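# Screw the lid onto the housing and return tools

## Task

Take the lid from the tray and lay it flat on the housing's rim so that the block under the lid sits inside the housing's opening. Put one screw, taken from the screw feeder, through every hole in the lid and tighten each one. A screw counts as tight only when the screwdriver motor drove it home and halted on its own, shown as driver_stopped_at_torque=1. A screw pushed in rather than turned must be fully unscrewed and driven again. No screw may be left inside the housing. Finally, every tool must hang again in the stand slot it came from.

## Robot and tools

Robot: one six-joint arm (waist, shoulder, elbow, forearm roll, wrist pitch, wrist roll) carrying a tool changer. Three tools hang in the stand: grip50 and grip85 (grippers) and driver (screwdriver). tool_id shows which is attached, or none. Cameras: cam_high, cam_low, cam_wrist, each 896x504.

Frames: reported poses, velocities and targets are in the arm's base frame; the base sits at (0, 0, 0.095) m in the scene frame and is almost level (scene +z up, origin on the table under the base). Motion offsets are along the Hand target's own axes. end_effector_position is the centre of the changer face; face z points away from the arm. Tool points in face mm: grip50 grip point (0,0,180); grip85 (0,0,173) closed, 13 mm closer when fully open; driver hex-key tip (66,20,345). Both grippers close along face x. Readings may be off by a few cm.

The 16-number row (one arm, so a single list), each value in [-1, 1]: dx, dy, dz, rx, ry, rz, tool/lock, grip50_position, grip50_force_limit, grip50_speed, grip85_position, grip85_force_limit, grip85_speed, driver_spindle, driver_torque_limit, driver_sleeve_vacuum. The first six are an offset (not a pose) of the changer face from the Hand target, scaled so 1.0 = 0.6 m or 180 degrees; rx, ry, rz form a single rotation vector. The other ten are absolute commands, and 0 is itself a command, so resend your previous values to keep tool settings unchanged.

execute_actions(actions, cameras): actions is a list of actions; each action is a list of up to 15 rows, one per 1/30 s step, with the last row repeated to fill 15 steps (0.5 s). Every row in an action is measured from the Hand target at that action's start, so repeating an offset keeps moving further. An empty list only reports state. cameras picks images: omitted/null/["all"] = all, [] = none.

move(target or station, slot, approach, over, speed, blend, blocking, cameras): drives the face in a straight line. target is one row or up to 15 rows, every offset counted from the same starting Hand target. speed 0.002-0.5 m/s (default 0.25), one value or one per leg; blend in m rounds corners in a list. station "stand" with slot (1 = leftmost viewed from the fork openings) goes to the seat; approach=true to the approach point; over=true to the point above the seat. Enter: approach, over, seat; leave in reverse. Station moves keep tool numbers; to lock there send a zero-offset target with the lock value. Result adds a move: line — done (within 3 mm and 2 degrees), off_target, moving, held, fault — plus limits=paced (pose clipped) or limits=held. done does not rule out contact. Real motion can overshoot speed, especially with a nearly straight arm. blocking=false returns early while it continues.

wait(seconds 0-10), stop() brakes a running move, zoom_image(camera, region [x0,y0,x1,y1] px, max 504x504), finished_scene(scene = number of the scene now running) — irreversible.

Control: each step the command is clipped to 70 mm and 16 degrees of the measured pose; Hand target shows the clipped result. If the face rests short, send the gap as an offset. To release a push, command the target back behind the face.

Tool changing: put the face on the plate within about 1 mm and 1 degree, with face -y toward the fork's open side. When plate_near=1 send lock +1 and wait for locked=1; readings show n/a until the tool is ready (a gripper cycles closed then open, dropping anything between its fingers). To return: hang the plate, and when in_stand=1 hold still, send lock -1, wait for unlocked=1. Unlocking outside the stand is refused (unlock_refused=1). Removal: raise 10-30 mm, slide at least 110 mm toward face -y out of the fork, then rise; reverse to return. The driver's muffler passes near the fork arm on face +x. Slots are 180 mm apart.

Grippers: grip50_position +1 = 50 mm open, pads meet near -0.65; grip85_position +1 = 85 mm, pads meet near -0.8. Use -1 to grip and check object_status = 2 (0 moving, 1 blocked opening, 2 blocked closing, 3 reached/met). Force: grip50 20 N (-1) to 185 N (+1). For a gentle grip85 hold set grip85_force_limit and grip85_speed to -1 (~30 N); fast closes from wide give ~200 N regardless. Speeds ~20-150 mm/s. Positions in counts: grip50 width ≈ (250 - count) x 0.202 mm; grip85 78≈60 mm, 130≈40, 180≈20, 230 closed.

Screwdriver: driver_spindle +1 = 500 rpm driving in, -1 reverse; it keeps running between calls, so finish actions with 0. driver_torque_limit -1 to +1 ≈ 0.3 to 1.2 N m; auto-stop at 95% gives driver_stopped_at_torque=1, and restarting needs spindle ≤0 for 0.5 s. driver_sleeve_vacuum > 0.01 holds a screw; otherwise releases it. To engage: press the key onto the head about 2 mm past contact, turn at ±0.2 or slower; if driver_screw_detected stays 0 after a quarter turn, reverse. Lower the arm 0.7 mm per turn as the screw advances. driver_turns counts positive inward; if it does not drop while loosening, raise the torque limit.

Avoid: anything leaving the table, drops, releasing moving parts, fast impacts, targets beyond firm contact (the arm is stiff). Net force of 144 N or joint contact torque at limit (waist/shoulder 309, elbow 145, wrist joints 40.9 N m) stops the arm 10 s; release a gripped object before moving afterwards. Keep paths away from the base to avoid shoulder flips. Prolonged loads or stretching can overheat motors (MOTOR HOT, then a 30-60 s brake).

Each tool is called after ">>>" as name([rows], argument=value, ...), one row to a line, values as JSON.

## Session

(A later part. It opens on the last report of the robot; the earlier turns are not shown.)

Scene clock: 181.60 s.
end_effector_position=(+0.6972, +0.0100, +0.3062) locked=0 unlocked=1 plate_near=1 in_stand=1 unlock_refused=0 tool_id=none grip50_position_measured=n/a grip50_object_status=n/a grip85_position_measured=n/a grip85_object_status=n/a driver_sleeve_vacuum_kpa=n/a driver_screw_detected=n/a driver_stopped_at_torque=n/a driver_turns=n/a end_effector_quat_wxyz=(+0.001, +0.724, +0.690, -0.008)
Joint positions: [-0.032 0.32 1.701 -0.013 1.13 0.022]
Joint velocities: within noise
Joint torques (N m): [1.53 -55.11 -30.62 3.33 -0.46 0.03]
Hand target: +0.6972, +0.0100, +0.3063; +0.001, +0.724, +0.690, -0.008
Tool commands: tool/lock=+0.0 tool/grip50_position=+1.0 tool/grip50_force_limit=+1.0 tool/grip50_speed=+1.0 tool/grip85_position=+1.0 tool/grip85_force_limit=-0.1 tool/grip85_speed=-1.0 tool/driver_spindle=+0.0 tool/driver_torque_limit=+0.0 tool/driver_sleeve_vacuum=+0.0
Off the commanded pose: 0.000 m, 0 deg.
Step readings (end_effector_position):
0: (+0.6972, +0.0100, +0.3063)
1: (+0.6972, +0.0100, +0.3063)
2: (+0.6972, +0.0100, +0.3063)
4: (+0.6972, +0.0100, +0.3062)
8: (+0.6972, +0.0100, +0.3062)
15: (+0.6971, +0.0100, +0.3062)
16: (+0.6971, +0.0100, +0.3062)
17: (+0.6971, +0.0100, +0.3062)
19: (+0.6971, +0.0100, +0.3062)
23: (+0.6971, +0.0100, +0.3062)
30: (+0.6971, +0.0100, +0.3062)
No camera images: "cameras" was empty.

>>> move([
  [0, 0, -0.033, 0, 0, 0, 0, 1, 1, 1, 1, -0.1, -1, 0, 0, 0],
  [0, 0, -0.16, 0, 0, 0, 0, 1, 1, 1, 1, -0.1, -1, 0, 0, 0],
], speed=[0.04, 0.15], blend=[0.005, 0])

>>> zoom_image(camera="cam_high", region=[340, 270, 460, 400])

Scene clock: 183.07 s.
end_effector_position=(+0.6981, +0.0112, +0.4022) locked=0 unlocked=1 plate_near=0 in_stand=0 unlock_refused=0 tool_id=none grip50_position_measured=n/a grip50_object_status=n/a grip85_position_measured=n/a grip85_object_status=n/a driver_sleeve_vacuum_kpa=n/a driver_screw_detected=n/a driver_stopped_at_torque=n/a driver_turns=n/a end_effector_quat_wxyz=(+0.001, +0.724, +0.690, -0.008)
Joint positions: [-0.03 0.266 1.59 -0.013 1.296 0.022]
Joint velocities: within noise
Joint torques (N m): [1.72 -67.19 -41.42 4.11 0.46 -0.05]
Hand target: +0.6981, +0.0112, +0.4023; +0.001, +0.724, +0.690, -0.008
Off the commanded pose: 0.000 m, 0 deg.
move: done

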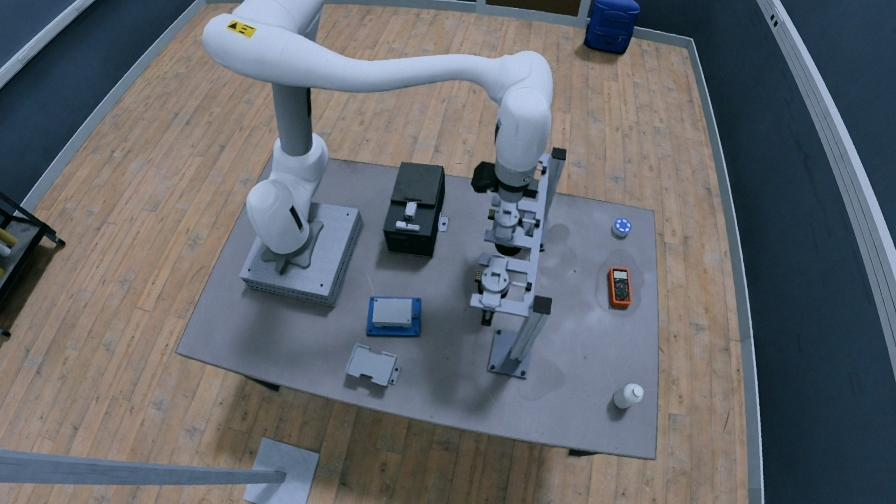

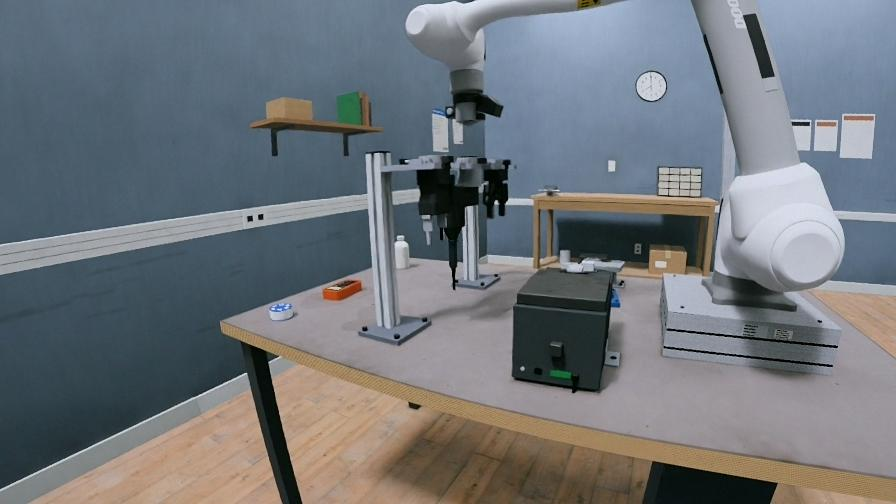

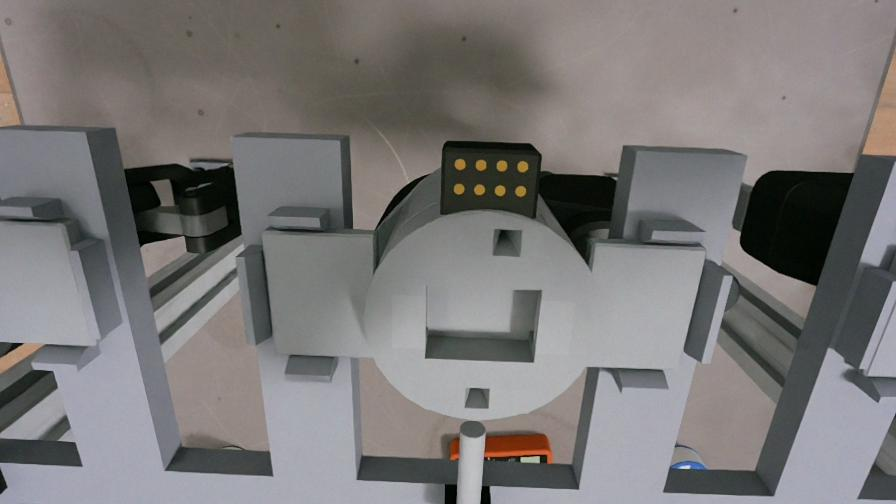

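Scaled by 3.877 from the camera's 896x504 image, which has a finer 1280x720 frame.

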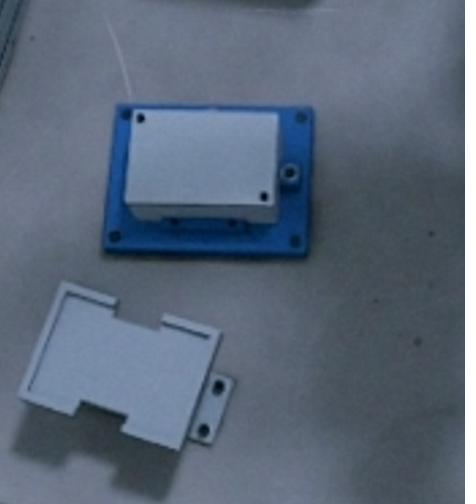

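Both screws are seated, the lid is flat and the tools are back in their slots. Ending scene 1.

>>> finished_scene(scene=1)

The scene is finished: the task was done.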